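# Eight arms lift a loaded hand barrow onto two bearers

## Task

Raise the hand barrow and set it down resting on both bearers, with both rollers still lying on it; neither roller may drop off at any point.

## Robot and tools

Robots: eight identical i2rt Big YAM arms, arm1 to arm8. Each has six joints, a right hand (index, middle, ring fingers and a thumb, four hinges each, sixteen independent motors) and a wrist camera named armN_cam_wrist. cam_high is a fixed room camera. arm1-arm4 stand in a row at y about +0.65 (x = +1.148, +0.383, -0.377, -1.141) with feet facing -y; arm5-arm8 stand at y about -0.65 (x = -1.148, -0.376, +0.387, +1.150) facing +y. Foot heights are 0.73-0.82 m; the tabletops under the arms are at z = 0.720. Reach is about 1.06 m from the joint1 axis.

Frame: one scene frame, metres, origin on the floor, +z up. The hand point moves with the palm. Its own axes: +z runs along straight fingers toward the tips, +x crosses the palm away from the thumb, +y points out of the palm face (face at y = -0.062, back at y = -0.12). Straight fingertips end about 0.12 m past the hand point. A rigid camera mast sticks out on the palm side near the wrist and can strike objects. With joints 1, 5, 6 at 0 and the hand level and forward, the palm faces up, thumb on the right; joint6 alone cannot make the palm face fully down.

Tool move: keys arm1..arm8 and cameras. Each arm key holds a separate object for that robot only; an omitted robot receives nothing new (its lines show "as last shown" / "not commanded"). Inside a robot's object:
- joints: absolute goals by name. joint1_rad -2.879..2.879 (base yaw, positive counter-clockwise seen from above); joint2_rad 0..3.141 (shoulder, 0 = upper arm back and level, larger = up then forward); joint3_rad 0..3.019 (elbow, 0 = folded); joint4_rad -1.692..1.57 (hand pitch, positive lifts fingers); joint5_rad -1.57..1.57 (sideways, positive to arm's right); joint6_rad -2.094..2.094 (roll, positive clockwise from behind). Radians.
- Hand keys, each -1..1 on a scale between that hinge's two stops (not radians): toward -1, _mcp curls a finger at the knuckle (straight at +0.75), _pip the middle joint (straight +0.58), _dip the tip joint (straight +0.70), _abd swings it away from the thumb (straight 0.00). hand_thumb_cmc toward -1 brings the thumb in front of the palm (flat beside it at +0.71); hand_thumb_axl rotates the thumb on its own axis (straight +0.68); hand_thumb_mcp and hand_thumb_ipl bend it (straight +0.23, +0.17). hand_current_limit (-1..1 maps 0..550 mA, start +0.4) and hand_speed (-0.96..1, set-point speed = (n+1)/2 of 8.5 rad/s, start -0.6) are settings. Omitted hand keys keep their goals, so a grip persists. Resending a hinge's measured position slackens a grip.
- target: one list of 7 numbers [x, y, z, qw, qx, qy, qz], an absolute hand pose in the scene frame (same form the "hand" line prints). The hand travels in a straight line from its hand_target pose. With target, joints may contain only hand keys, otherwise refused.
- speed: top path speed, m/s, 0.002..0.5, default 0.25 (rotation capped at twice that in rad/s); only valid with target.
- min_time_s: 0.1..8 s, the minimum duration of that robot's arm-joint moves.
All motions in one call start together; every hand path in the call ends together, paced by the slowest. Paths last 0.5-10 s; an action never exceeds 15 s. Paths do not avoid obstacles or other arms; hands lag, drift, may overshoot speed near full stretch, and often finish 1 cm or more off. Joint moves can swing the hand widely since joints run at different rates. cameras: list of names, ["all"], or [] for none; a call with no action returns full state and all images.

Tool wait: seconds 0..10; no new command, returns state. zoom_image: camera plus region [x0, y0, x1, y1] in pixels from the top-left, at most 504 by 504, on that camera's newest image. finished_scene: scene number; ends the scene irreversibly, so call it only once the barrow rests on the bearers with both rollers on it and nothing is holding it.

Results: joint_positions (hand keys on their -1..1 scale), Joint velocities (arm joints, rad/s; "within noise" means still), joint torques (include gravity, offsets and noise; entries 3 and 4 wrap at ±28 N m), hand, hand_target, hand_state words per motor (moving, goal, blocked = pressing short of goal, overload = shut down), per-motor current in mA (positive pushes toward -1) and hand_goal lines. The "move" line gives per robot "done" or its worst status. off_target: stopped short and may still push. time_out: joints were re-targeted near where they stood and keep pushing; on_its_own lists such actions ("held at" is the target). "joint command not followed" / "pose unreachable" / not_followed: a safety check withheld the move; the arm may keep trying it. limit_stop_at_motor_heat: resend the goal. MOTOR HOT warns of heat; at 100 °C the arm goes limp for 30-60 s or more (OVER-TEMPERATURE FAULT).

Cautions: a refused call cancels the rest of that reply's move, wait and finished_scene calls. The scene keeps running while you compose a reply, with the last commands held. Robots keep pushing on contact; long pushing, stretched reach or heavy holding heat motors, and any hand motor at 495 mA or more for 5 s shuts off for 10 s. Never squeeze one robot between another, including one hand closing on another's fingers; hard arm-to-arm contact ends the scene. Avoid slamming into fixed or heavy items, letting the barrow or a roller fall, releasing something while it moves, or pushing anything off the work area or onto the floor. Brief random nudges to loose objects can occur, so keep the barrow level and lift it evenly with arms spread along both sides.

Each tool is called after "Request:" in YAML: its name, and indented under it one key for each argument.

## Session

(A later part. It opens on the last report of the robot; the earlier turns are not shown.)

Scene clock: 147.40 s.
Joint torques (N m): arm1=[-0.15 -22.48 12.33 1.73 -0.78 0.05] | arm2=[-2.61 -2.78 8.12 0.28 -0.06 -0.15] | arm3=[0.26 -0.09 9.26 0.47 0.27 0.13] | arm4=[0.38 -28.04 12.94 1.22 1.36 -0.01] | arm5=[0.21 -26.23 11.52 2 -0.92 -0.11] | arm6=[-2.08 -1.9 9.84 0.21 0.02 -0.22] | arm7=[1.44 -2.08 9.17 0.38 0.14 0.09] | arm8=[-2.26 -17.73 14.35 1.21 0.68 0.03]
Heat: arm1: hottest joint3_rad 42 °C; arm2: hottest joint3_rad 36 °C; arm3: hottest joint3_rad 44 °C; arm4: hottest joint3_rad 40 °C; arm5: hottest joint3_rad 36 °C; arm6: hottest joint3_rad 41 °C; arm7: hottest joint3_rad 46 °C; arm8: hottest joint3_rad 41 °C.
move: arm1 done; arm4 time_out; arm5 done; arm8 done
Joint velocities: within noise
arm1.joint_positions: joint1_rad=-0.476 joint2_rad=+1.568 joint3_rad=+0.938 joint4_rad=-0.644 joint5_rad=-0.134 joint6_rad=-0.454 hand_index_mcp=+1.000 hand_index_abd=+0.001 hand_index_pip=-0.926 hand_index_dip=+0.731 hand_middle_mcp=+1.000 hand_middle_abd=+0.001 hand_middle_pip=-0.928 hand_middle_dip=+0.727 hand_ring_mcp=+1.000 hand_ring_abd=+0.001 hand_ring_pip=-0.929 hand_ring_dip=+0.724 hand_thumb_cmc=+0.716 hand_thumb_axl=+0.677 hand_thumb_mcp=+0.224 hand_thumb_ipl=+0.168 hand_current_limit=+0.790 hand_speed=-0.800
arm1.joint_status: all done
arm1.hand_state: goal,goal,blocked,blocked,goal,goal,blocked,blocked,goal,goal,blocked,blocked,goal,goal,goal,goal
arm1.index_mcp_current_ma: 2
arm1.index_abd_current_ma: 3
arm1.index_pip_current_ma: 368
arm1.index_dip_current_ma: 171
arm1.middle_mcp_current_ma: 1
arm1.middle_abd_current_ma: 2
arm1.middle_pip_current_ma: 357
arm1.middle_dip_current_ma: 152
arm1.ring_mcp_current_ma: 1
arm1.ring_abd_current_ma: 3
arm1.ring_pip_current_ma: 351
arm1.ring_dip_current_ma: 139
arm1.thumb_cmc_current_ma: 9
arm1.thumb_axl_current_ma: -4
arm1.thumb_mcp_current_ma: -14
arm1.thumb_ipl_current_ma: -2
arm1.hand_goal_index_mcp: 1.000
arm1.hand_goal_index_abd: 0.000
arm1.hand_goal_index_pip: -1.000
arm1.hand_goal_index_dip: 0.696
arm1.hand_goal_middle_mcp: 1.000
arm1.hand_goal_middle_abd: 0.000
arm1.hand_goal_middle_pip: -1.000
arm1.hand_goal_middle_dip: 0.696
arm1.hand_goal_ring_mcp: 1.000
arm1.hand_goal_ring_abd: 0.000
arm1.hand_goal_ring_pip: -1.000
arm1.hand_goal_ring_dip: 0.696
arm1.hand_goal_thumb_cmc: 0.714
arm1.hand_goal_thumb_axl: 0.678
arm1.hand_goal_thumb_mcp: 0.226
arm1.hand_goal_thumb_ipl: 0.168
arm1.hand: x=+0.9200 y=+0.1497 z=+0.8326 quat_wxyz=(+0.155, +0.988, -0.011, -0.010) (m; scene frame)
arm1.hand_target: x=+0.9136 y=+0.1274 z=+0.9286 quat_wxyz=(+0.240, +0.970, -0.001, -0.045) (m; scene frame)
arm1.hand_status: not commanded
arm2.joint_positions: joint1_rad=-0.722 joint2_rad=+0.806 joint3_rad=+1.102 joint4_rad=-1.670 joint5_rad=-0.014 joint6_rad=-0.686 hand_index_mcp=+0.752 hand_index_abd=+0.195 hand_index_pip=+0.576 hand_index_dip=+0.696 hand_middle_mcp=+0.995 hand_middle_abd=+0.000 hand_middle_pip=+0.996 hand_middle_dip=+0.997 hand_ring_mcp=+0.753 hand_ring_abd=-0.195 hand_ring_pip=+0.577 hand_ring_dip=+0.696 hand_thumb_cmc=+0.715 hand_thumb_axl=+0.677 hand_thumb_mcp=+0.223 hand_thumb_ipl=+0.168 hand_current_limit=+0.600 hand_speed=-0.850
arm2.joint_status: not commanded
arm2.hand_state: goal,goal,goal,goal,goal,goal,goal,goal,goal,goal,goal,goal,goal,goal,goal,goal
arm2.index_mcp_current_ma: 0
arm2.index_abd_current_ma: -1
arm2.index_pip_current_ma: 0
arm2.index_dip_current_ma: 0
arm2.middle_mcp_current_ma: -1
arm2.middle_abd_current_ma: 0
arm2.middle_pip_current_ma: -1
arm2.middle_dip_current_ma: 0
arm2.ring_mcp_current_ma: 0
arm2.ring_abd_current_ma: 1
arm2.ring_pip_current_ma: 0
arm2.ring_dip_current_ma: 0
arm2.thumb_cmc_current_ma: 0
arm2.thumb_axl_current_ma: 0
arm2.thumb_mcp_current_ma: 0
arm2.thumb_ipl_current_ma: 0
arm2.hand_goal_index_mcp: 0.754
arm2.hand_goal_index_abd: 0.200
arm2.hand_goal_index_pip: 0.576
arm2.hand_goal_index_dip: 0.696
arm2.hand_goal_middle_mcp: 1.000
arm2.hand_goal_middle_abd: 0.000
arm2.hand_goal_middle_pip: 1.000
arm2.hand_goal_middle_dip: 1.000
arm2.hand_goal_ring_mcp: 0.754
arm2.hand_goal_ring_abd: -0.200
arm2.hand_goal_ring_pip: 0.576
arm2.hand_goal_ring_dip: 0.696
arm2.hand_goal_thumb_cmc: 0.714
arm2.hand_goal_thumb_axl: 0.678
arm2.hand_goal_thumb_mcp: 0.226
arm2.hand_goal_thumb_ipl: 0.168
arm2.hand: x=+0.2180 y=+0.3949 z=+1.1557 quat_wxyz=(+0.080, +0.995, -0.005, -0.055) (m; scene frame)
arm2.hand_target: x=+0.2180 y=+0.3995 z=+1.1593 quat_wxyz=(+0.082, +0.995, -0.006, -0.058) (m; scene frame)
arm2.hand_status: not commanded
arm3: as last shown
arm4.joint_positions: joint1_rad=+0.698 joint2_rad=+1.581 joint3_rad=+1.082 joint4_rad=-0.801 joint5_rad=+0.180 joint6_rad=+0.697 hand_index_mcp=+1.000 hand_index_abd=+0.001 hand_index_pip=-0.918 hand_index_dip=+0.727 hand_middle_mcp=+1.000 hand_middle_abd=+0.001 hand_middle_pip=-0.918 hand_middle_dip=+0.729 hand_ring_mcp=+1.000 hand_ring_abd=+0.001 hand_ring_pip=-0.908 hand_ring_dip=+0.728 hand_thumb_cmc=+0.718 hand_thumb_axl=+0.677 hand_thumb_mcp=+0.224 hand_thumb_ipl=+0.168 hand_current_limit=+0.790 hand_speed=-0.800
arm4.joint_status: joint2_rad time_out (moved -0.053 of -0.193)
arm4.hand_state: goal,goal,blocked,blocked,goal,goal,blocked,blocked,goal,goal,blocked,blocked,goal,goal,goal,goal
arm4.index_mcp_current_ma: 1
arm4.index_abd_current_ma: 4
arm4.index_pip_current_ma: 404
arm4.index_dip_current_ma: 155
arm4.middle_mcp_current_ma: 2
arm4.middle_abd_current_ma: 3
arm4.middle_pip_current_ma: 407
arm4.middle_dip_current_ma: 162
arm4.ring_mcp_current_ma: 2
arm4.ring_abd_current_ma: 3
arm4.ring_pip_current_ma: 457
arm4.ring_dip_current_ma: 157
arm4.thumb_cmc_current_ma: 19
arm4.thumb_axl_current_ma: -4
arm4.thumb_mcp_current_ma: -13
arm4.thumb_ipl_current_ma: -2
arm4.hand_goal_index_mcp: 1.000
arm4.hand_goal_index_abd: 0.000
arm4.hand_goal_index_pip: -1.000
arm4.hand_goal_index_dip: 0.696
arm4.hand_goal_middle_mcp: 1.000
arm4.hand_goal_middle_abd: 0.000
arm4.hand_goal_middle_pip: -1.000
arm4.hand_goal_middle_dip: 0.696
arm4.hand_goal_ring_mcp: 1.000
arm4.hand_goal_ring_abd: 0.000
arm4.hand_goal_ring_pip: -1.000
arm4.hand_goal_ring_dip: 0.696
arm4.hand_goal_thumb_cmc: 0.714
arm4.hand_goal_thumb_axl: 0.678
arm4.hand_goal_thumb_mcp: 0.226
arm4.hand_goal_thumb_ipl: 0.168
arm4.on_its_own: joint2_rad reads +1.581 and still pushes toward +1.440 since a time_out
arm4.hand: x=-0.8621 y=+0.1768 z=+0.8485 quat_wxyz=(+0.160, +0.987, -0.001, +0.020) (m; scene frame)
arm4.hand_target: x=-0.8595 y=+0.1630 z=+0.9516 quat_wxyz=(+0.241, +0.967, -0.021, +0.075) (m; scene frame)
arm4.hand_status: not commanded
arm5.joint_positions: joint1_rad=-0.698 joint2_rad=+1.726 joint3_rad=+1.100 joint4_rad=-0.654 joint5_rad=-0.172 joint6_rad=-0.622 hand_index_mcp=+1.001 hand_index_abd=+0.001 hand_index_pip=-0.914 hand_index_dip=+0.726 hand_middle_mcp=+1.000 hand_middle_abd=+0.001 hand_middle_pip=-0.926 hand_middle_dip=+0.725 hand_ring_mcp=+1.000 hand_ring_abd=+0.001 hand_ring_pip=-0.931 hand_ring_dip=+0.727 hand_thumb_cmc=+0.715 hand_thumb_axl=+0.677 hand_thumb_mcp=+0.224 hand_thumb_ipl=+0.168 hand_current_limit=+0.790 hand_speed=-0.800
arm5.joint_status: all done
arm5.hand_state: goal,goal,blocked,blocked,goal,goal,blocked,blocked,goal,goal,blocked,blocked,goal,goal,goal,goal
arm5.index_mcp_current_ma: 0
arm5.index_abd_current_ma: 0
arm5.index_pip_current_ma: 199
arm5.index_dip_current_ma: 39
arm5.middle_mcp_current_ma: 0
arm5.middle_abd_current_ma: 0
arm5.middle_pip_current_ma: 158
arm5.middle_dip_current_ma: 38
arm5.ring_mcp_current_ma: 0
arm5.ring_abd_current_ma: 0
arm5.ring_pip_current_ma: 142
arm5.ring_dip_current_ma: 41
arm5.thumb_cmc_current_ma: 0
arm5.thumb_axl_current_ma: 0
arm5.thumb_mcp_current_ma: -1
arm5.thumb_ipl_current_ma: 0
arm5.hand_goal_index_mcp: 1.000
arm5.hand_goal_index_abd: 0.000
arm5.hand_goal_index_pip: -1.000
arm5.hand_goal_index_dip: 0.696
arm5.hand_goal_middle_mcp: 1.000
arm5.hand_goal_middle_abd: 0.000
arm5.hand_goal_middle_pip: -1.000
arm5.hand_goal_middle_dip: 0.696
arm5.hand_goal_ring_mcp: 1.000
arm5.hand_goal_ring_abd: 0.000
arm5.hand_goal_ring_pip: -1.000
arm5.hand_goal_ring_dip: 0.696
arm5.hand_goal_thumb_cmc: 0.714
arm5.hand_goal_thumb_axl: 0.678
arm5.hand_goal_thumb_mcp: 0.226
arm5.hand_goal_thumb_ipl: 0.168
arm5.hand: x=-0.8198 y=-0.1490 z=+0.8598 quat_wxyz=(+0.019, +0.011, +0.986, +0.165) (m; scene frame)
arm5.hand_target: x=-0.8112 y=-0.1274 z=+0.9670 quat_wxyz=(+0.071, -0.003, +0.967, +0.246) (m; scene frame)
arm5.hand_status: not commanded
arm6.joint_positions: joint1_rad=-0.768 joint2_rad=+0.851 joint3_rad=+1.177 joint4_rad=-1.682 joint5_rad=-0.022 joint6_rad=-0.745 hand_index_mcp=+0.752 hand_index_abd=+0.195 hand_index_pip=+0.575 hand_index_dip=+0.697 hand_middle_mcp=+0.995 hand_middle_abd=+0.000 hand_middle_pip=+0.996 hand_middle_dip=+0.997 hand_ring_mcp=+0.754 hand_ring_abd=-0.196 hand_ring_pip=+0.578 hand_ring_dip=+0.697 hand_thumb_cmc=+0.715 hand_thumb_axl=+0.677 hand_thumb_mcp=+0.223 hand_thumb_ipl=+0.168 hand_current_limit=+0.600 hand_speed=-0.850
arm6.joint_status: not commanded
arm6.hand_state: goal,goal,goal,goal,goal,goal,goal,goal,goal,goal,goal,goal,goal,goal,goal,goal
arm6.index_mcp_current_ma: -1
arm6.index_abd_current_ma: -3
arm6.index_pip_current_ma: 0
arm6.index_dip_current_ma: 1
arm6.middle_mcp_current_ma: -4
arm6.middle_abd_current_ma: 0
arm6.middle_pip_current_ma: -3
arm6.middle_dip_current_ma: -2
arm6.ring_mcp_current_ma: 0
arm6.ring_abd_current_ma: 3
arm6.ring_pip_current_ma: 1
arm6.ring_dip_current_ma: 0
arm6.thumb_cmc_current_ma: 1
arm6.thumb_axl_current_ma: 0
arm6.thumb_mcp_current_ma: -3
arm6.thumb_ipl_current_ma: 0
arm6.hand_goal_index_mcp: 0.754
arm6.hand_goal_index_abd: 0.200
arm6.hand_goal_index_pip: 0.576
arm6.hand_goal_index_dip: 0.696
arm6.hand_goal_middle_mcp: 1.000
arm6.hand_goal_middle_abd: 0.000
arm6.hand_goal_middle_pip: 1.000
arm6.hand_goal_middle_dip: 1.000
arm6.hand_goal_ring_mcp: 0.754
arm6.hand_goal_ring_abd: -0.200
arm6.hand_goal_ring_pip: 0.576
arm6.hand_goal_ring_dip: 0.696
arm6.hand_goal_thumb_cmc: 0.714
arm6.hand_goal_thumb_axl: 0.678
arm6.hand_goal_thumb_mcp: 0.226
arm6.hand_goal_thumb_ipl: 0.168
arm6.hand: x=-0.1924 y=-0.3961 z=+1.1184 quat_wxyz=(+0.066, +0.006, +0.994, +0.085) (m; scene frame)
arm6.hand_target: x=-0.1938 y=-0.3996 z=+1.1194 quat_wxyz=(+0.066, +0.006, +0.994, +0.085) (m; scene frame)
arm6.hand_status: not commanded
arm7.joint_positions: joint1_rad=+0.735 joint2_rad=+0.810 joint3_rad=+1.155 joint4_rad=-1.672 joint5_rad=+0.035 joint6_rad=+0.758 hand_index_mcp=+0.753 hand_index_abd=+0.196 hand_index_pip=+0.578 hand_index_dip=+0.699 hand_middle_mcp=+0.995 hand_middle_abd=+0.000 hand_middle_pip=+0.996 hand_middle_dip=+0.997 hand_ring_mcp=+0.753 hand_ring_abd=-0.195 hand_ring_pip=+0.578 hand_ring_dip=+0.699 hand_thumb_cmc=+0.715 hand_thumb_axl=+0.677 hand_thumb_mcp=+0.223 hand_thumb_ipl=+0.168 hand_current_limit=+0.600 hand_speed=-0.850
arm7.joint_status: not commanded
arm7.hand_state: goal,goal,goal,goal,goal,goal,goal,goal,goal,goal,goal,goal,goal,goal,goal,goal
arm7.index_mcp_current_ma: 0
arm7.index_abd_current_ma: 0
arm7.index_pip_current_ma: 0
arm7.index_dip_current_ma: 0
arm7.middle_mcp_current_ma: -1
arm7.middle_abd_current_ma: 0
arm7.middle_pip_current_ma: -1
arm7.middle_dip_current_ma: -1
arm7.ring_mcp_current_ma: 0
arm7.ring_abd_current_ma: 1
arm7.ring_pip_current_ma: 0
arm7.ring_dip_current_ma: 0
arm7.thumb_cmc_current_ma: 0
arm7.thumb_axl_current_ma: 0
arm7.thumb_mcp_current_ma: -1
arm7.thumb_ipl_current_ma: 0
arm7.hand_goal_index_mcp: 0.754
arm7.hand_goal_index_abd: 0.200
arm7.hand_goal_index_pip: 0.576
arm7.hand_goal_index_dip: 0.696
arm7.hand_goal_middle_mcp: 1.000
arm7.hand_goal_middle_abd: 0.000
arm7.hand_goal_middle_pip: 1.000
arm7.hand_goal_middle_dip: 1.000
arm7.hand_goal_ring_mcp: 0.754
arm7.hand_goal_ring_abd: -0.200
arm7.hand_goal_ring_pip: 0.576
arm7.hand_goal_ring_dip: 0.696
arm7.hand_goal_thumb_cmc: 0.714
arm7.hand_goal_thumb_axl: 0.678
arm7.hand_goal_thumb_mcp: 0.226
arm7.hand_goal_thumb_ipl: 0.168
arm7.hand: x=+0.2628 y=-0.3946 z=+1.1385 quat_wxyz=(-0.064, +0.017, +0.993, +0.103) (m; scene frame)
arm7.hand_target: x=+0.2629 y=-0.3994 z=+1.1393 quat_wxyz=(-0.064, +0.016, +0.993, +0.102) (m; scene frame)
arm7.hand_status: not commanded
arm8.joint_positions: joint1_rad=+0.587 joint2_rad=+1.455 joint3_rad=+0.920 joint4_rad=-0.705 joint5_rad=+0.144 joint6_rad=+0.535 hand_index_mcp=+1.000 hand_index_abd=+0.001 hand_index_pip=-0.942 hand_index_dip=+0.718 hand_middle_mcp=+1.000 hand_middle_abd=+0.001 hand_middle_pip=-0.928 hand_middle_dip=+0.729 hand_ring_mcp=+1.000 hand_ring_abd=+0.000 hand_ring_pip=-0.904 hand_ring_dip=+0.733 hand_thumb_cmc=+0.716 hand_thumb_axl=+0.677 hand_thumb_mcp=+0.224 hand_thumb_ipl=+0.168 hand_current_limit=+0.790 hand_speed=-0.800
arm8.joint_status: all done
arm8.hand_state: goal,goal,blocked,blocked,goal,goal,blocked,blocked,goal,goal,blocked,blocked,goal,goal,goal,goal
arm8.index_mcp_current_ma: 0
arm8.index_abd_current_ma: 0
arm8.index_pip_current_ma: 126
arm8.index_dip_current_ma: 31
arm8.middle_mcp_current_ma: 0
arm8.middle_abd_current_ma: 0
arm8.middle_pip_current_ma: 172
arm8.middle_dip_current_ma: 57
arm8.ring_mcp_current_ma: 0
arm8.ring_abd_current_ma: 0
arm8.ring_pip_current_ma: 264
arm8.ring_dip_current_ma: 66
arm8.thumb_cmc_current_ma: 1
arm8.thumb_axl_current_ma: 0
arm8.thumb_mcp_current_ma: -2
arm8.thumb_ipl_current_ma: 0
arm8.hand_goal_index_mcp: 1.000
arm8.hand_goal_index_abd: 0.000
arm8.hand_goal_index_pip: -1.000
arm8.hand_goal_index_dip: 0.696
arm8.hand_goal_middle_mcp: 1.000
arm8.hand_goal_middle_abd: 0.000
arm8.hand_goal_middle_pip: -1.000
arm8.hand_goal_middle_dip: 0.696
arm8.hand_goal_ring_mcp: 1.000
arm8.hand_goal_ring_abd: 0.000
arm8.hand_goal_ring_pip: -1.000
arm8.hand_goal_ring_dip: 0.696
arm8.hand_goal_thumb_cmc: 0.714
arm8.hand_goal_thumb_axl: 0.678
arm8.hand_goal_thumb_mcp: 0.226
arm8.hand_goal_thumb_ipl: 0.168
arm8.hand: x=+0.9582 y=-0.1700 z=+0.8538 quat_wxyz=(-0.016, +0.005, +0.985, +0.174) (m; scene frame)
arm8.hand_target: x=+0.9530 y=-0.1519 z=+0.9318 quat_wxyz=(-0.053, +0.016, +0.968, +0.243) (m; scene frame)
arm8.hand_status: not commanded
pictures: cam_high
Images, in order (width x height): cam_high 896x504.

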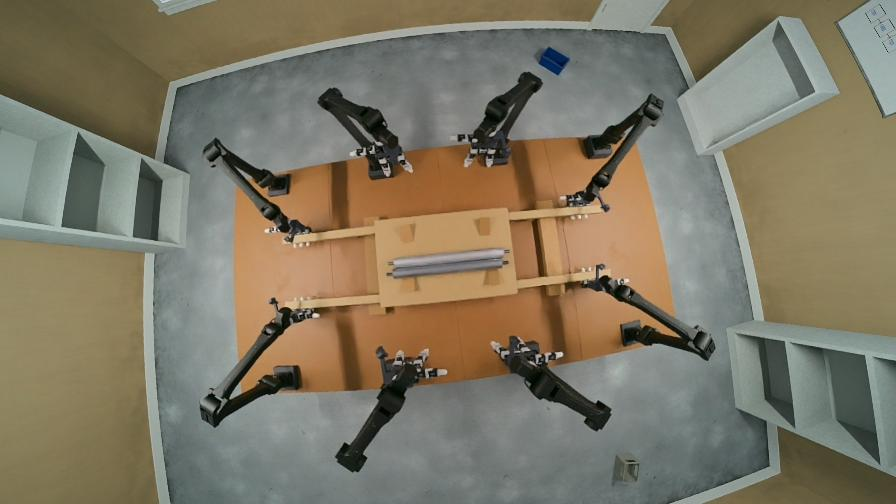

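Request:
move:
  arm1: {"joints": {"joint2_rad": 1.38}, "min_time_s": 1.5}
  arm8: {"joints": {"joint2_rad": 1.325}, "min_time_s": 1.5}
  arm4: {"joints": {"joint2_rad": 1.395}, "min_time_s": 1.5}
  arm5: {"joints": {"joint2_rad": 1.575}, "min_time_s": 1.5}
  cameras: ["cam_high"]

Request:
zoom_image:
  camera: "cam_high"
  region: [340, 170, 560, 320]

Scene clock: 151.93 s.
Joint torques (N m): arm1=[-0.03 -22.42 13.31 2.15 -0.77 -0.03] | arm2=[-2.61 -2.84 8.1 0.31 -0.07 -0.15] | arm3=[0.26 -0.26 9.32 0.58 0.27 0.11] | arm4=[0.26 -28.4 13.41 1.47 1.38 0] | arm5=[0.21 -26.4 11.59 2.13 -0.89 -0.11] | arm6=[-2.08 -1.9 9.84 0.23 0.02 -0.22] | arm7=[1.44 -2.08 9.16 0.38 0.14 0.1] | arm8=[-2.14 -17.85 14.53 1.33 0.62 0.06]
Heat: arm1: hottest joint3_rad 43 °C; arm2: hottest joint3_rad 35 °C; arm3: hottest joint3_rad 44 °C; arm4: hottest joint3_rad 41 °C; arm5: hottest joint3_rad 36 °C; arm6: hottest joint3_rad 41 °C; arm7: hottest joint3_rad 46 °C; arm8: hottest joint3_rad 42 °C.
move: arm1 done; arm4 time_out; arm5 done; arm8 done
Joint velocities: within noise
arm1.joint_positions: joint1_rad=-0.476 joint2_rad=+1.515 joint3_rad=+0.931 joint4_rad=-0.652 joint5_rad=-0.134 joint6_rad=-0.449 hand_index_mcp=+1.000 hand_index_abd=+0.001 hand_index_pip=-0.914 hand_index_dip=+0.736 hand_middle_mcp=+1.000 hand_middle_abd=+0.001 hand_middle_pip=-0.923 hand_middle_dip=+0.729 hand_ring_mcp=+1.000 hand_ring_abd=+0.001 hand_ring_pip=-0.929 hand_ring_dip=+0.724 hand_thumb_cmc=+0.716 hand_thumb_axl=+0.677 hand_thumb_mcp=+0.224 hand_thumb_ipl=+0.168 hand_current_limit=+0.790 hand_speed=-0.800
arm1.joint_status: all done
arm1.hand_state: goal,goal,blocked,blocked,goal,goal,blocked,blocked,goal,goal,blocked,blocked,goal,goal,goal,goal
arm1.index_mcp_current_ma: 2
arm1.index_abd_current_ma: 3
arm1.index_pip_current_ma: 427
arm1.index_dip_current_ma: 196
arm1.middle_mcp_current_ma: 2
arm1.middle_abd_current_ma: 2
arm1.middle_pip_current_ma: 379
arm1.middle_dip_current_ma: 162
arm1.ring_mcp_current_ma: 1
arm1.ring_abd_current_ma: 3
arm1.ring_pip_current_ma: 351
arm1.ring_dip_current_ma: 139
arm1.thumb_cmc_current_ma: 9
arm1.thumb_axl_current_ma: -4
arm1.thumb_mcp_current_ma: -14
arm1.thumb_ipl_current_ma: -2
arm1.hand_goal_index_mcp: 1.000
arm1.hand_goal_index_abd: 0.000
arm1.hand_goal_index_pip: -1.000
arm1.hand_goal_index_dip: 0.696
arm1.hand_goal_middle_mcp: 1.000
arm1.hand_goal_middle_abd: 0.000
arm1.hand_goal_middle_pip: -1.000
arm1.hand_goal_middle_dip: 0.696
arm1.hand_goal_ring_mcp: 1.000
arm1.hand_goal_ring_abd: 0.000
arm1.hand_goal_ring_pip: -1.000
arm1.hand_goal_ring_dip: 0.696
arm1.hand_goal_thumb_cmc: 0.714
arm1.hand_goal_thumb_axl: 0.678
arm1.hand_goal_thumb_mcp: 0.226
arm1.hand_goal_thumb_ipl: 0.168
arm1.hand: x=+0.9208 y=+0.1517 z=+0.8560 quat_wxyz=(+0.171, +0.985, -0.012, -0.018) (m; scene frame)
arm1.hand_target: x=+0.9154 y=+0.1301 z=+0.9617 quat_wxyz=(+0.265, +0.962, +0.002, -0.059) (m; scene frame)
arm1.hand_status: not commanded
arm2, arm3, arm6, arm7: as last shown
arm4.joint_positions: joint1_rad=+0.698 joint2_rad=+1.544 joint3_rad=+1.079 joint4_rad=-0.806 joint5_rad=+0.180 joint6_rad=+0.694 hand_index_mcp=+1.000 hand_index_abd=+0.001 hand_index_pip=-0.919 hand_index_dip=+0.727 hand_middle_mcp=+1.001 hand_middle_abd=+0.001 hand_middle_pip=-0.914 hand_middle_dip=+0.731 hand_ring_mcp=+1.001 hand_ring_abd=+0.001 hand_ring_pip=-0.895 hand_ring_dip=+0.730 hand_thumb_cmc=+0.718 hand_thumb_axl=+0.677 hand_thumb_mcp=+0.224 hand_thumb_ipl=+0.168 hand_current_limit=+0.790 hand_speed=-0.800
arm4.joint_status: joint2_rad time_out (moved -0.036 of -0.186)
arm4.hand_state: goal,goal,blocked,blocked,goal,goal,blocked,blocked,goal,goal,blocked,blocked,goal,goal,goal,goal
arm4.index_mcp_current_ma: 1
arm4.index_abd_current_ma: 4
arm4.index_pip_current_ma: 400
arm4.index_dip_current_ma: 155
arm4.middle_mcp_current_ma: 3
arm4.middle_abd_current_ma: 3
arm4.middle_pip_current_ma: 425
arm4.middle_dip_current_ma: 172
arm4.ring_mcp_current_ma: 3
arm4.ring_abd_current_ma: 3
arm4.ring_pip_current_ma: 492
arm4.ring_dip_current_ma: 168
arm4.thumb_cmc_current_ma: 19
arm4.thumb_axl_current_ma: -4
arm4.thumb_mcp_current_ma: -13
arm4.thumb_ipl_current_ma: -2
arm4.hand_goal_index_mcp: 1.000
arm4.hand_goal_index_abd: 0.000
arm4.hand_goal_index_pip: -1.000
arm4.hand_goal_index_dip: 0.696
arm4.hand_goal_middle_mcp: 1.000
arm4.hand_goal_middle_abd: 0.000
arm4.hand_goal_middle_pip: -1.000
arm4.hand_goal_middle_dip: 0.696
arm4.hand_goal_ring_mcp: 1.000
arm4.hand_goal_ring_abd: 0.000
arm4.hand_goal_ring_pip: -1.000
arm4.hand_goal_ring_dip: 0.696
arm4.hand_goal_thumb_cmc: 0.714
arm4.hand_goal_thumb_axl: 0.678
arm4.hand_goal_thumb_mcp: 0.226
arm4.hand_goal_thumb_ipl: 0.168
arm4.on_its_own: joint2_rad reads +1.544 and still pushes toward +1.395 since a time_out
arm4.hand: x=-0.8634 y=+0.1784 z=+0.8654 quat_wxyz=(+0.170, +0.985, -0.001, +0.029) (m; scene frame)
arm4.hand_target: x=-0.8625 y=+0.1665 z=+0.9755 quat_wxyz=(+0.258, +0.962, -0.023, +0.090) (m; scene frame)
arm4.hand_status: not commanded
arm5.joint_positions: joint1_rad=-0.698 joint2_rad=+1.714 joint3_rad=+1.100 joint4_rad=-0.656 joint5_rad=-0.173 joint6_rad=-0.622 hand_index_mcp=+1.001 hand_index_abd=+0.001 hand_index_pip=-0.913 hand_index_dip=+0.726 hand_middle_mcp=+1.000 hand_middle_abd=+0.001 hand_middle_pip=-0.926 hand_middle_dip=+0.725 hand_ring_mcp=+1.000 hand_ring_abd=+0.001 hand_ring_pip=-0.932 hand_ring_dip=+0.727 hand_thumb_cmc=+0.715 hand_thumb_axl=+0.677 hand_thumb_mcp=+0.224 hand_thumb_ipl=+0.168 hand_current_limit=+0.790 hand_speed=-0.800
arm5.joint_status: all done
arm5.hand_state: goal,goal,blocked,blocked,goal,goal,blocked,blocked,goal,goal,blocked,blocked,goal,goal,goal,goal
arm5.index_mcp_current_ma: 0
arm5.index_abd_current_ma: 0
arm5.index_pip_current_ma: 203
arm5.index_dip_current_ma: 39
arm5.middle_mcp_current_ma: 0
arm5.middle_abd_current_ma: 0
arm5.middle_pip_current_ma: 158
arm5.middle_dip_current_ma: 38
arm5.ring_mcp_current_ma: 0
arm5.ring_abd_current_ma: 0
arm5.ring_pip_current_ma: 138
arm5.ring_dip_current_ma: 41
arm5.thumb_cmc_current_ma: 0
arm5.thumb_axl_current_ma: 0
arm5.thumb_mcp_current_ma: -1
arm5.thumb_ipl_current_ma: 0
arm5.hand_goal_index_mcp: 1.000
arm5.hand_goal_index_abd: 0.000
arm5.hand_goal_index_pip: -1.000
arm5.hand_goal_index_dip: 0.696
arm5.hand_goal_middle_mcp: 1.000
arm5.hand_goal_middle_abd: 0.000
arm5.hand_goal_middle_pip: -1.000
arm5.hand_goal_middle_dip: 0.696
arm5.hand_goal_ring_mcp: 1.000
arm5.hand_goal_ring_abd: 0.000
arm5.hand_goal_ring_pip: -1.000
arm5.hand_goal_ring_dip: 0.696
arm5.hand_goal_thumb_cmc: 0.714
arm5.hand_goal_thumb_axl: 0.678
arm5.hand_goal_thumb_mcp: 0.226
arm5.hand_goal_thumb_ipl: 0.168
arm5.hand: x=-0.8197 y=-0.1488 z=+0.8664 quat_wxyz=(+0.021, +0.011, +0.985, +0.168) (m; scene frame)
arm5.hand_target: x=-0.8115 y=-0.1280 z=+0.9757 quat_wxyz=(+0.076, -0.004, +0.965, +0.252) (m; scene frame)
arm5.hand_status: not commanded
arm8.joint_positions: joint1_rad=+0.587 joint2_rad=+1.430 joint3_rad=+0.920 joint4_rad=-0.708 joint5_rad=+0.146 joint6_rad=+0.532 hand_index_mcp=+1.000 hand_index_abd=+0.001 hand_index_pip=-0.948 hand_index_dip=+0.718 hand_middle_mcp=+1.000 hand_middle_abd=+0.001 hand_middle_pip=-0.928 hand_middle_dip=+0.729 hand_ring_mcp=+1.001 hand_ring_abd=+0.000 hand_ring_pip=-0.898 hand_ring_dip=+0.733 hand_thumb_cmc=+0.716 hand_thumb_axl=+0.677 hand_thumb_mcp=+0.224 hand_thumb_ipl=+0.168 hand_current_limit=+0.790 hand_speed=-0.800
arm8.joint_status: all done
arm8.hand_state: goal,goal,blocked,blocked,goal,goal,blocked,blocked,goal,goal,blocked,blocked,goal,goal,goal,goal
arm8.index_mcp_current_ma: 0
arm8.index_abd_current_ma: 0
arm8.index_pip_current_ma: 109
arm8.index_dip_current_ma: 31
arm8.middle_mcp_current_ma: 0
arm8.middle_abd_current_ma: 0
arm8.middle_pip_current_ma: 172
arm8.middle_dip_current_ma: 57
arm8.ring_mcp_current_ma: 0
arm8.ring_abd_current_ma: 0
arm8.ring_pip_current_ma: 287
arm8.ring_dip_current_ma: 67
arm8.thumb_cmc_current_ma: 1
arm8.thumb_axl_current_ma: 0
arm8.thumb_mcp_current_ma: -2
arm8.thumb_ipl_current_ma: 0
arm8.hand_goal_index_mcp: 1.000
arm8.hand_goal_index_abd: 0.000
arm8.hand_goal_index_pip: -1.000
arm8.hand_goal_index_dip: 0.696
arm8.hand_goal_middle_mcp: 1.000
arm8.hand_goal_middle_abd: 0.000
arm8.hand_goal_middle_pip: -1.000
arm8.hand_goal_middle_dip: 0.696
arm8.hand_goal_ring_mcp: 1.000
arm8.hand_goal_ring_abd: 0.000
arm8.hand_goal_ring_pip: -1.000
arm8.hand_goal_ring_dip: 0.696
arm8.hand_goal_thumb_cmc: 0.714
arm8.hand_goal_thumb_axl: 0.678
arm8.hand_goal_thumb_mcp: 0.226
arm8.hand_goal_thumb_ipl: 0.168
arm8.hand: x=+0.9586 y=-0.1698 z=+0.8659 quat_wxyz=(-0.021, +0.005, +0.983, +0.184) (m; scene frame)
arm8.hand_target: x=+0.9539 y=-0.1536 z=+0.9469 quat_wxyz=(-0.060, +0.017, +0.965, +0.256) (m; scene frame)
arm8.hand_status: not commanded
pictures: cam_high
Images, in order (width x height): cam_high 896x504.

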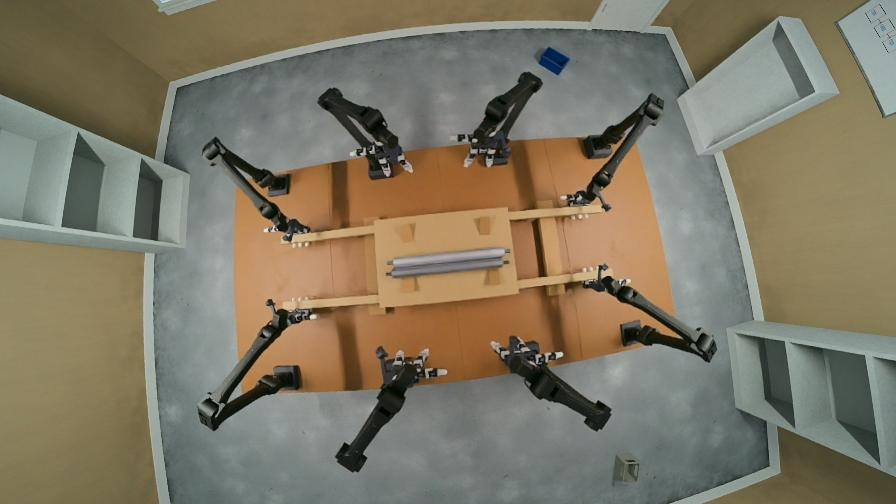

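Scaled by 2.291.

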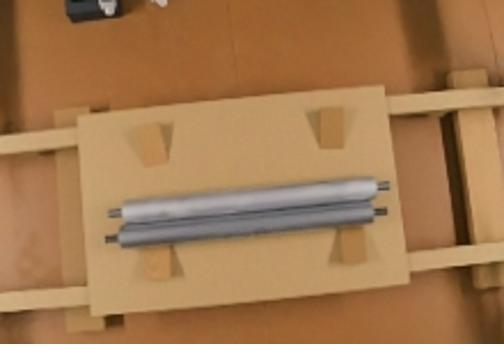

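Request:
move:
  arm1: {"joints": {"joint2_rad": 1.335}, "min_time_s": 1.5}
  arm8: {"joints": {"joint2_rad": 1.27}, "min_time_s": 1.5}
  arm4: {"joints": {"joint2_rad": 1.345}, "min_time_s": 1.5}
  arm5: {"joints": {"joint2_rad": 1.528}, "min_time_s": 1.5}
  cameras: ["cam_high", "arm3_cam_wrist", "arm7_cam_wrist", "arm6_cam_wrist", "arm2_cam_wrist"]

Request:
zoom_image:
  camera: "cam_high"
  region: [340, 170, 560, 320]

Scene clock: 156.20 s.
Joint torques (N m): arm1=[-0.15 -22.18 13.89 2.43 -0.66 -0.08] | arm2=[-2.61 -3.02 8.09 0.28 -0.07 -0.15] | arm3=[0.26 0.26 9.22 0.53 0.28 0.11] | arm4=[0.32 -28.1 14 1.77 1.34 0.02] | arm5=[0.21 -25.82 12.26 2.48 -0.8 -0.16] | arm6=[-2.08 -1.9 9.83 0.21 0.02 -0.22] | arm7=[1.44 -2.08 9.17 0.38 0.13 0.09] | arm8=[-2.14 -17.55 15.32 1.51 0.6 0.09]
Heat: arm1: hottest joint3_rad 44 °C; arm2: hottest joint3_rad 35 °C; arm3: hottest joint3_rad 44 °C; arm4: hottest joint3_rad 41 °C; arm5: hottest joint3_rad 37 °C; arm6: hottest joint3_rad 41 °C; arm7: hottest joint3_rad 46 °C; arm8: hottest joint3_rad 42 °C.
move: arm1 done; arm4 time_out; arm5 done; arm8 done
Joint velocities: within noise
arm1.joint_positions: joint1_rad=-0.476 joint2_rad=+1.470 joint3_rad=+0.928 joint4_rad=-0.657 joint5_rad=-0.137 joint6_rad=-0.445 hand_index_mcp=+1.001 hand_index_abd=+0.001 hand_index_pip=-0.906 hand_index_dip=+0.738 hand_middle_mcp=+1.000 hand_middle_abd=+0.001 hand_middle_pip=-0.921 hand_middle_dip=+0.730 hand_ring_mcp=+1.000 hand_ring_abd=+0.001 hand_ring_pip=-0.929 hand_ring_dip=+0.724 hand_thumb_cmc=+0.716 hand_thumb_axl=+0.677 hand_thumb_mcp=+0.224 hand_thumb_ipl=+0.168 hand_current_limit=+0.790 hand_speed=-0.800
arm1.joint_status: all done
arm1.hand_state: goal,goal,blocked,blocked,goal,goal,blocked,blocked,goal,goal,blocked,blocked,goal,goal,goal,goal
arm1.index_mcp_current_ma: 3
arm1.index_abd_current_ma: 3
arm1.index_pip_current_ma: 463
arm1.index_dip_current_ma: 208
arm1.middle_mcp_current_ma: 2
arm1.middle_abd_current_ma: 2
arm1.middle_pip_current_ma: 391
arm1.middle_dip_current_ma: 168
arm1.ring_mcp_current_ma: 1
arm1.ring_abd_current_ma: 3
arm1.ring_pip_current_ma: 351
arm1.ring_dip_current_ma: 139
arm1.thumb_cmc_current_ma: 9
arm1.thumb_axl_current_ma: -4
arm1.thumb_mcp_current_ma: -14
arm1.thumb_ipl_current_ma: -2
arm1.hand_goal_index_mcp: 1.000
arm1.hand_goal_index_abd: 0.000
arm1.hand_goal_index_pip: -1.000
arm1.hand_goal_index_dip: 0.696
arm1.hand_goal_middle_mcp: 1.000
arm1.hand_goal_middle_abd: 0.000
arm1.hand_goal_middle_pip: -1.000
arm1.hand_goal_middle_dip: 0.696
arm1.hand_goal_ring_mcp: 1.000
arm1.hand_goal_ring_abd: 0.000
arm1.hand_goal_ring_pip: -1.000
arm1.hand_goal_ring_dip: 0.696
arm1.hand_goal_thumb_cmc: 0.714
arm1.hand_goal_thumb_axl: 0.678
arm1.hand_goal_thumb_mcp: 0.226
arm1.hand_goal_thumb_ipl: 0.168
arm1.hand: x=+0.9216 y=+0.1526 z=+0.8770 quat_wxyz=(+0.188, +0.982, -0.012, -0.025) (m; scene frame)
arm1.hand_target: x=+0.9173 y=+0.1333 z=+0.9863 quat_wxyz=(+0.284, +0.956, +0.004, -0.070) (m; scene frame)
arm1.hand_status: not commanded
arm2, arm6, arm7: as last shown
arm3.joint_positions: joint1_rad=+0.838 joint2_rad=+0.830 joint3_rad=+1.139 joint4_rad=-1.693 joint5_rad=+0.037 joint6_rad=+0.858 hand_index_mcp=+0.753 hand_index_abd=+0.196 hand_index_pip=+0.574 hand_index_dip=+0.696 hand_middle_mcp=+0.996 hand_middle_abd=+0.000 hand_middle_pip=+0.996 hand_middle_dip=+0.997 hand_ring_mcp=+0.754 hand_ring_abd=-0.196 hand_ring_pip=+0.578 hand_ring_dip=+0.699 hand_thumb_cmc=+0.715 hand_thumb_axl=+0.677 hand_thumb_mcp=+0.223 hand_thumb_ipl=+0.168 hand_current_limit=+0.600 hand_speed=-0.850
arm3.joint_status: not commanded
arm3.hand_state: goal,goal,goal,goal,goal,goal,goal,goal,goal,goal,goal,goal,goal,goal,goal,goal
arm3.index_mcp_current_ma: -1
arm3.index_abd_current_ma: -2
arm3.index_pip_current_ma: -1
arm3.index_dip_current_ma: 0
arm3.middle_mcp_current_ma: -2
arm3.middle_abd_current_ma: 0
arm3.middle_pip_current_ma: -2
arm3.middle_dip_current_ma: -1
arm3.ring_mcp_current_ma: 0
arm3.ring_abd_current_ma: 2
arm3.ring_pip_current_ma: 1
arm3.ring_dip_current_ma: 1
arm3.thumb_cmc_current_ma: 0
arm3.thumb_axl_current_ma: 0
arm3.thumb_mcp_current_ma: -2
arm3.thumb_ipl_current_ma: 0
arm3.hand_goal_index_mcp: 0.754
arm3.hand_goal_index_abd: 0.200
arm3.hand_goal_index_pip: 0.576
arm3.hand_goal_index_dip: 0.696
arm3.hand_goal_middle_mcp: 1.000
arm3.hand_goal_middle_abd: 0.000
arm3.hand_goal_middle_pip: 1.000
arm3.hand_goal_middle_dip: 1.000
arm3.hand_goal_ring_mcp: 0.754
arm3.hand_goal_ring_abd: -0.200
arm3.hand_goal_ring_pip: 0.576
arm3.hand_goal_ring_dip: 0.696
arm3.hand_goal_thumb_cmc: 0.714
arm3.hand_goal_thumb_axl: 0.678
arm3.hand_goal_thumb_mcp: 0.226
arm3.hand_goal_thumb_ipl: 0.168
arm3.hand: x=-0.2405 y=+0.4086 z=+1.1369 quat_wxyz=(+0.076, +0.995, -0.016, +0.057) (m; scene frame)
arm3.hand_target: x=-0.2397 y=+0.4096 z=+1.1391 quat_wxyz=(+0.076, +0.995, -0.016, +0.057) (m; scene frame)
arm3.hand_status: not commanded
arm4.joint_positions: joint1_rad=+0.698 joint2_rad=+1.497 joint3_rad=+1.075 joint4_rad=-0.809 joint5_rad=+0.180 joint6_rad=+0.692 hand_index_mcp=+1.000 hand_index_abd=+0.001 hand_index_pip=-0.927 hand_index_dip=+0.727 hand_middle_mcp=+1.001 hand_middle_abd=+0.001 hand_middle_pip=-0.908 hand_middle_dip=+0.734 hand_ring_mcp=+1.001 hand_ring_abd=+0.001 hand_ring_pip=-0.871 hand_ring_dip=+0.730 hand_thumb_cmc=+0.718 hand_thumb_axl=+0.677 hand_thumb_mcp=+0.224 hand_thumb_ipl=+0.168 hand_current_limit=+0.790 hand_speed=-0.800
arm4.joint_status: joint2_rad time_out (moved -0.047 of -0.199)
arm4.hand_state: goal,goal,blocked,blocked,goal,goal,blocked,blocked,goal,goal,blocked,blocked,goal,goal,goal,goal
arm4.index_mcp_current_ma: 1
arm4.index_abd_current_ma: 4
arm4.index_pip_current_ma: 364
arm4.index_dip_current_ma: 155
arm4.middle_mcp_current_ma: 3
arm4.middle_abd_current_ma: 3
arm4.middle_pip_current_ma: 455
arm4.middle_dip_current_ma: 187
arm4.ring_mcp_current_ma: 3
arm4.ring_abd_current_ma: 3
arm4.ring_pip_current_ma: 492
arm4.ring_dip_current_ma: 169
arm4.thumb_cmc_current_ma: 19
arm4.thumb_axl_current_ma: -4
arm4.thumb_mcp_current_ma: -13
arm4.thumb_ipl_current_ma: -2
arm4.hand_goal_index_mcp: 1.000
arm4.hand_goal_index_abd: 0.000
arm4.hand_goal_index_pip: -1.000
arm4.hand_goal_index_dip: 0.696
arm4.hand_goal_middle_mcp: 1.000
arm4.hand_goal_middle_abd: 0.000
arm4.hand_goal_middle_pip: -1.000
arm4.hand_goal_middle_dip: 0.696
arm4.hand_goal_ring_mcp: 1.000
arm4.hand_goal_ring_abd: 0.000
arm4.hand_goal_ring_pip: -1.000
arm4.hand_goal_ring_dip: 0.696
arm4.hand_goal_thumb_cmc: 0.714
arm4.hand_goal_thumb_axl: 0.678
arm4.hand_goal_thumb_mcp: 0.226
arm4.hand_goal_thumb_ipl: 0.168
arm4.on_its_own: joint2_rad reads +1.497 and still pushes toward +1.345 since a time_out
arm4.hand: x=-0.8650 y=+0.1804 z=+0.8875 quat_wxyz=(+0.185, +0.982, -0.002, +0.042) (m; scene frame)
arm4.hand_target: x=-0.8666 y=+0.1711 z=+1.0016 quat_wxyz=(+0.275, +0.955, -0.026, +0.106) (m; scene frame)
arm4.hand_status: not commanded
arm5.joint_positions: joint1_rad=-0.698 joint2_rad=+1.666 joint3_rad=+1.095 joint4_rad=-0.662 joint5_rad=-0.175 joint6_rad=-0.617 hand_index_mcp=+1.001 hand_index_abd=+0.001 hand_index_pip=-0.905 hand_index_dip=+0.727 hand_middle_mcp=+1.000 hand_middle_abd=+0.001 hand_middle_pip=-0.926 hand_middle_dip=+0.725 hand_ring_mcp=+1.000 hand_ring_abd=+0.001 hand_ring_pip=-0.944 hand_ring_dip=+0.727 hand_thumb_cmc=+0.715 hand_thumb_axl=+0.677 hand_thumb_mcp=+0.224 hand_thumb_ipl=+0.168 hand_current_limit=+0.790 hand_speed=-0.800
arm5.joint_status: all done
arm5.hand_state: goal,goal,blocked,blocked,goal,goal,blocked,blocked,goal,goal,blocked,blocked,goal,goal,goal,goal
arm5.index_mcp_current_ma: 0
arm5.index_abd_current_ma: 0
arm5.index_pip_current_ma: 233
arm5.index_dip_current_ma: 42
arm5.middle_mcp_current_ma: 0
arm5.middle_abd_current_ma: 0
arm5.middle_pip_current_ma: 158
arm5.middle_dip_current_ma: 38
arm5.ring_mcp_current_ma: 0
arm5.ring_abd_current_ma: 0
arm5.ring_pip_current_ma: 104
arm5.ring_dip_current_ma: 41
arm5.thumb_cmc_current_ma: 0
arm5.thumb_axl_current_ma: 0
arm5.thumb_mcp_current_ma: -1
arm5.thumb_ipl_current_ma: 0
arm5.hand_goal_index_mcp: 1.000
arm5.hand_goal_index_abd: 0.000
arm5.hand_goal_index_pip: -1.000
arm5.hand_goal_index_dip: 0.696
arm5.hand_goal_middle_mcp: 1.000
arm5.hand_goal_middle_abd: 0.000
arm5.hand_goal_middle_pip: -1.000
arm5.hand_goal_middle_dip: 0.696
arm5.hand_goal_ring_mcp: 1.000
arm5.hand_goal_ring_abd: 0.000
arm5.hand_goal_ring_pip: -1.000
arm5.hand_goal_ring_dip: 0.696
arm5.hand_goal_thumb_cmc: 0.714
arm5.hand_goal_thumb_axl: 0.678
arm5.hand_goal_thumb_mcp: 0.226
arm5.hand_goal_thumb_ipl: 0.168
arm5.hand: x=-0.8202 y=-0.1492 z=+0.8914 quat_wxyz=(+0.031, +0.011, +0.982, +0.184) (m; scene frame)
arm5.hand_target: x=-0.8133 y=-0.1303 z=+1.0041 quat_wxyz=(+0.090, -0.006, +0.959, +0.269) (m; scene frame)
arm5.hand_status: not commanded
arm8.joint_positions: joint1_rad=+0.587 joint2_rad=+1.377 joint3_rad=+0.915 joint4_rad=-0.711 joint5_rad=+0.146 joint6_rad=+0.529 hand_index_mcp=+1.000 hand_index_abd=+0.001 hand_index_pip=-0.958 hand_index_dip=+0.716 hand_middle_mcp=+1.000 hand_middle_abd=+0.001 hand_middle_pip=-0.928 hand_middle_dip=+0.731 hand_ring_mcp=+1.001 hand_ring_abd=+0.000 hand_ring_pip=-0.888 hand_ring_dip=+0.737 hand_thumb_cmc=+0.716 hand_thumb_axl=+0.677 hand_thumb_mcp=+0.224 hand_thumb_ipl=+0.168 hand_current_limit=+0.790 hand_speed=-0.800
arm8.joint_status: all done
arm8.hand_state: goal,goal,blocked,goal,goal,goal,blocked,blocked,goal,goal,blocked,blocked,goal,goal,goal,goal
arm8.index_mcp_current_ma: 0
arm8.index_abd_current_ma: 0
arm8.index_pip_current_ma: 80
arm8.index_dip_current_ma: 27
arm8.middle_mcp_current_ma: 0
arm8.middle_abd_current_ma: 0
arm8.middle_pip_current_ma: 173
arm8.middle_dip_current_ma: 60
arm8.ring_mcp_current_ma: 0
arm8.ring_abd_current_ma: 0
arm8.ring_pip_current_ma: 331
arm8.ring_dip_current_ma: 76
arm8.thumb_cmc_current_ma: 1
arm8.thumb_axl_current_ma: 0
arm8.thumb_mcp_current_ma: -2
arm8.thumb_ipl_current_ma: 0
arm8.hand_goal_index_mcp: 1.000
arm8.hand_goal_index_abd: 0.000
arm8.hand_goal_index_pip: -1.000
arm8.hand_goal_index_dip: 0.696
arm8.hand_goal_middle_mcp: 1.000
arm8.hand_goal_middle_abd: 0.000
arm8.hand_goal_middle_pip: -1.000
arm8.hand_goal_middle_dip: 0.696
arm8.hand_goal_ring_mcp: 1.000
arm8.hand_goal_ring_abd: 0.000
arm8.hand_goal_ring_pip: -1.000
arm8.hand_goal_ring_dip: 0.696
arm8.hand_goal_thumb_cmc: 0.714
arm8.hand_goal_thumb_axl: 0.678
arm8.hand_goal_thumb_mcp: 0.226
arm8.hand_goal_thumb_ipl: 0.168
arm8.hand: x=+0.9596 y=-0.1722 z=+0.8890 quat_wxyz=(-0.032, +0.005, +0.979, +0.203) (m; scene frame)
arm8.hand_target: x=+0.9560 y=-0.1579 z=+0.9746 quat_wxyz=(-0.074, +0.019, +0.957, +0.278) (m; scene frame)
arm8.hand_status: not commanded
pictures: arm2_cam_wrist, arm3_cam_wrist, arm6_cam_wrist, arm7_cam_wrist, cam_high
Images, in order (width x height): arm2_cam_wrist 896x504, arm3_cam_wrist 896x504, arm6_cam_wrist 896x504, arm7_cam_wrist 896x504, cam_high 896x504.

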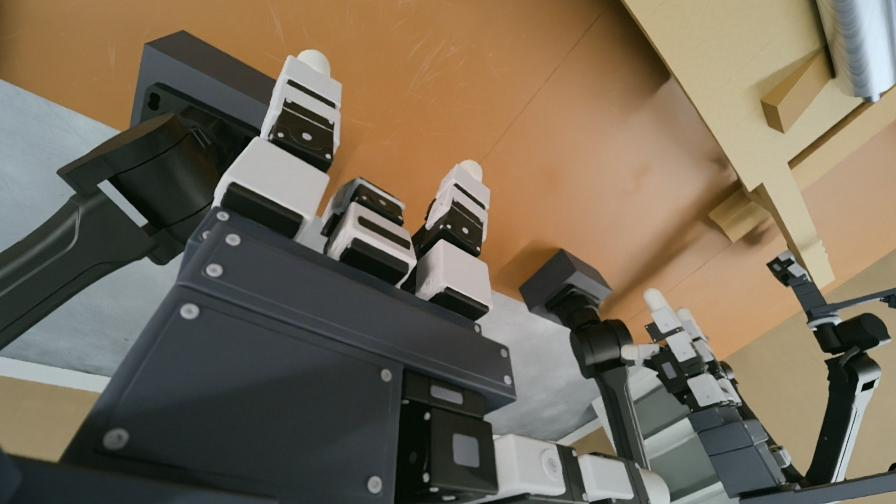

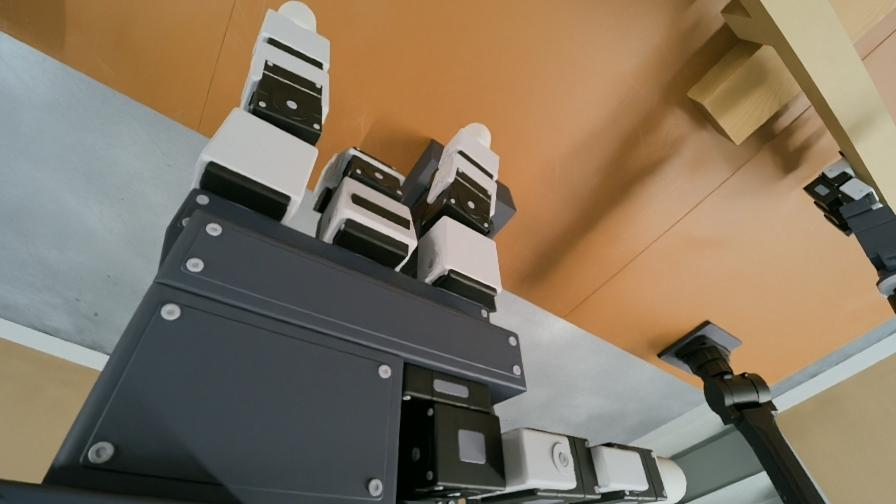

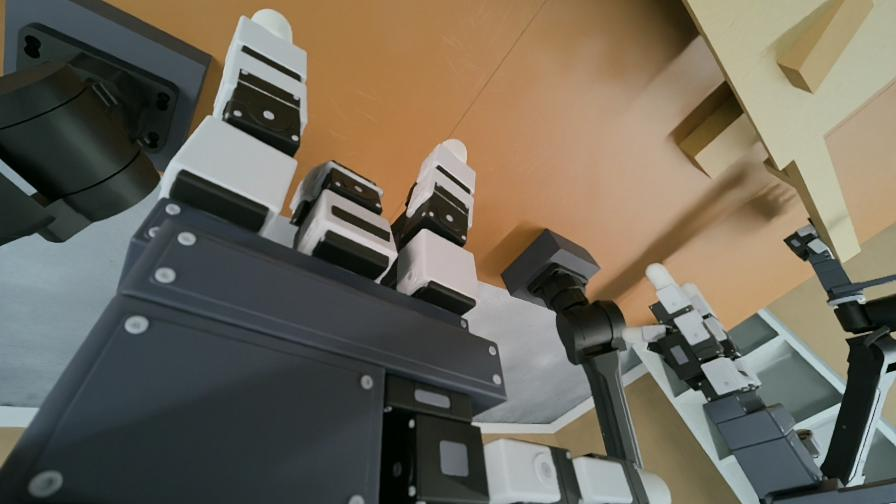

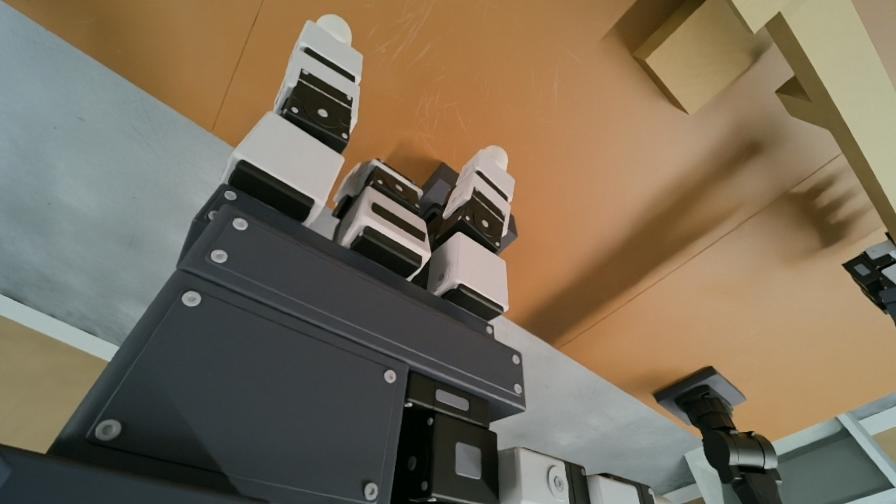

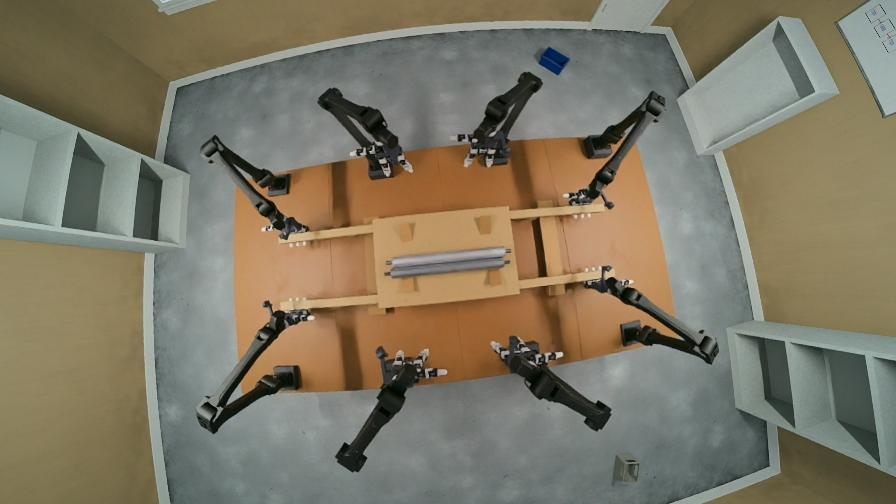

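Scaled by 2.291.

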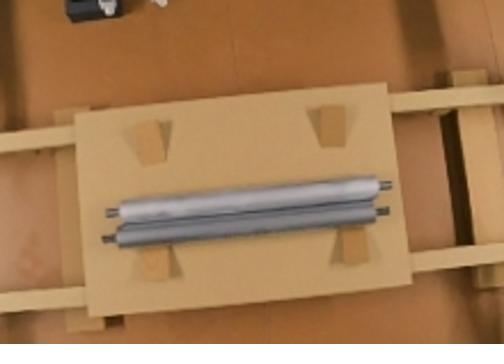

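Request:
zoom_image:
  camera: "arm7_cam_wrist"
  region: [580, 0, 896, 240]

Request:
zoom_image:
  camera: "arm3_cam_wrist"
  region: [640, 0, 896, 200]

Request:
zoom_image:
  camera: "arm2_cam_wrist"
  region: [640, 140, 896, 300]

Request:
zoom_image:
  camera: "arm6_cam_wrist"
  region: [640, 60, 896, 260]

Scaled by 1.595.

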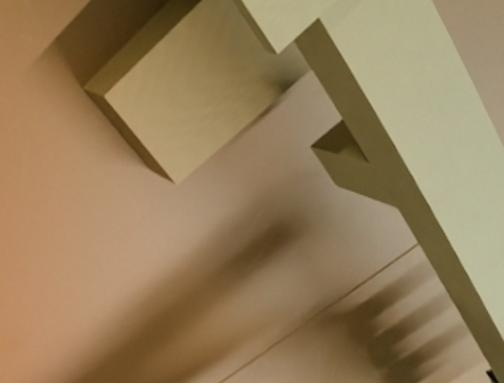

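Scaled by 1.969.

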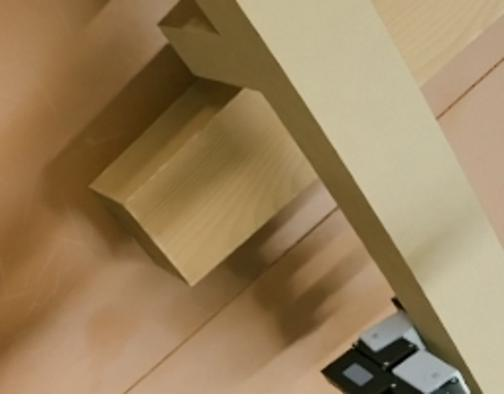

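Scaled by 1.969.

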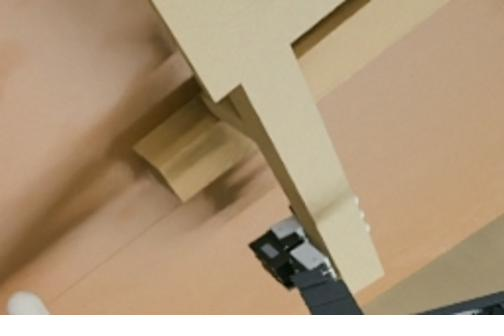

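Scaled by 1.969.

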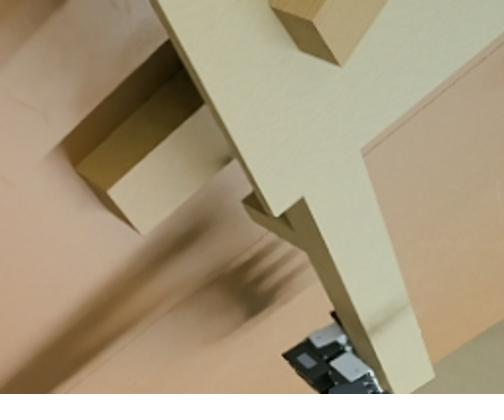

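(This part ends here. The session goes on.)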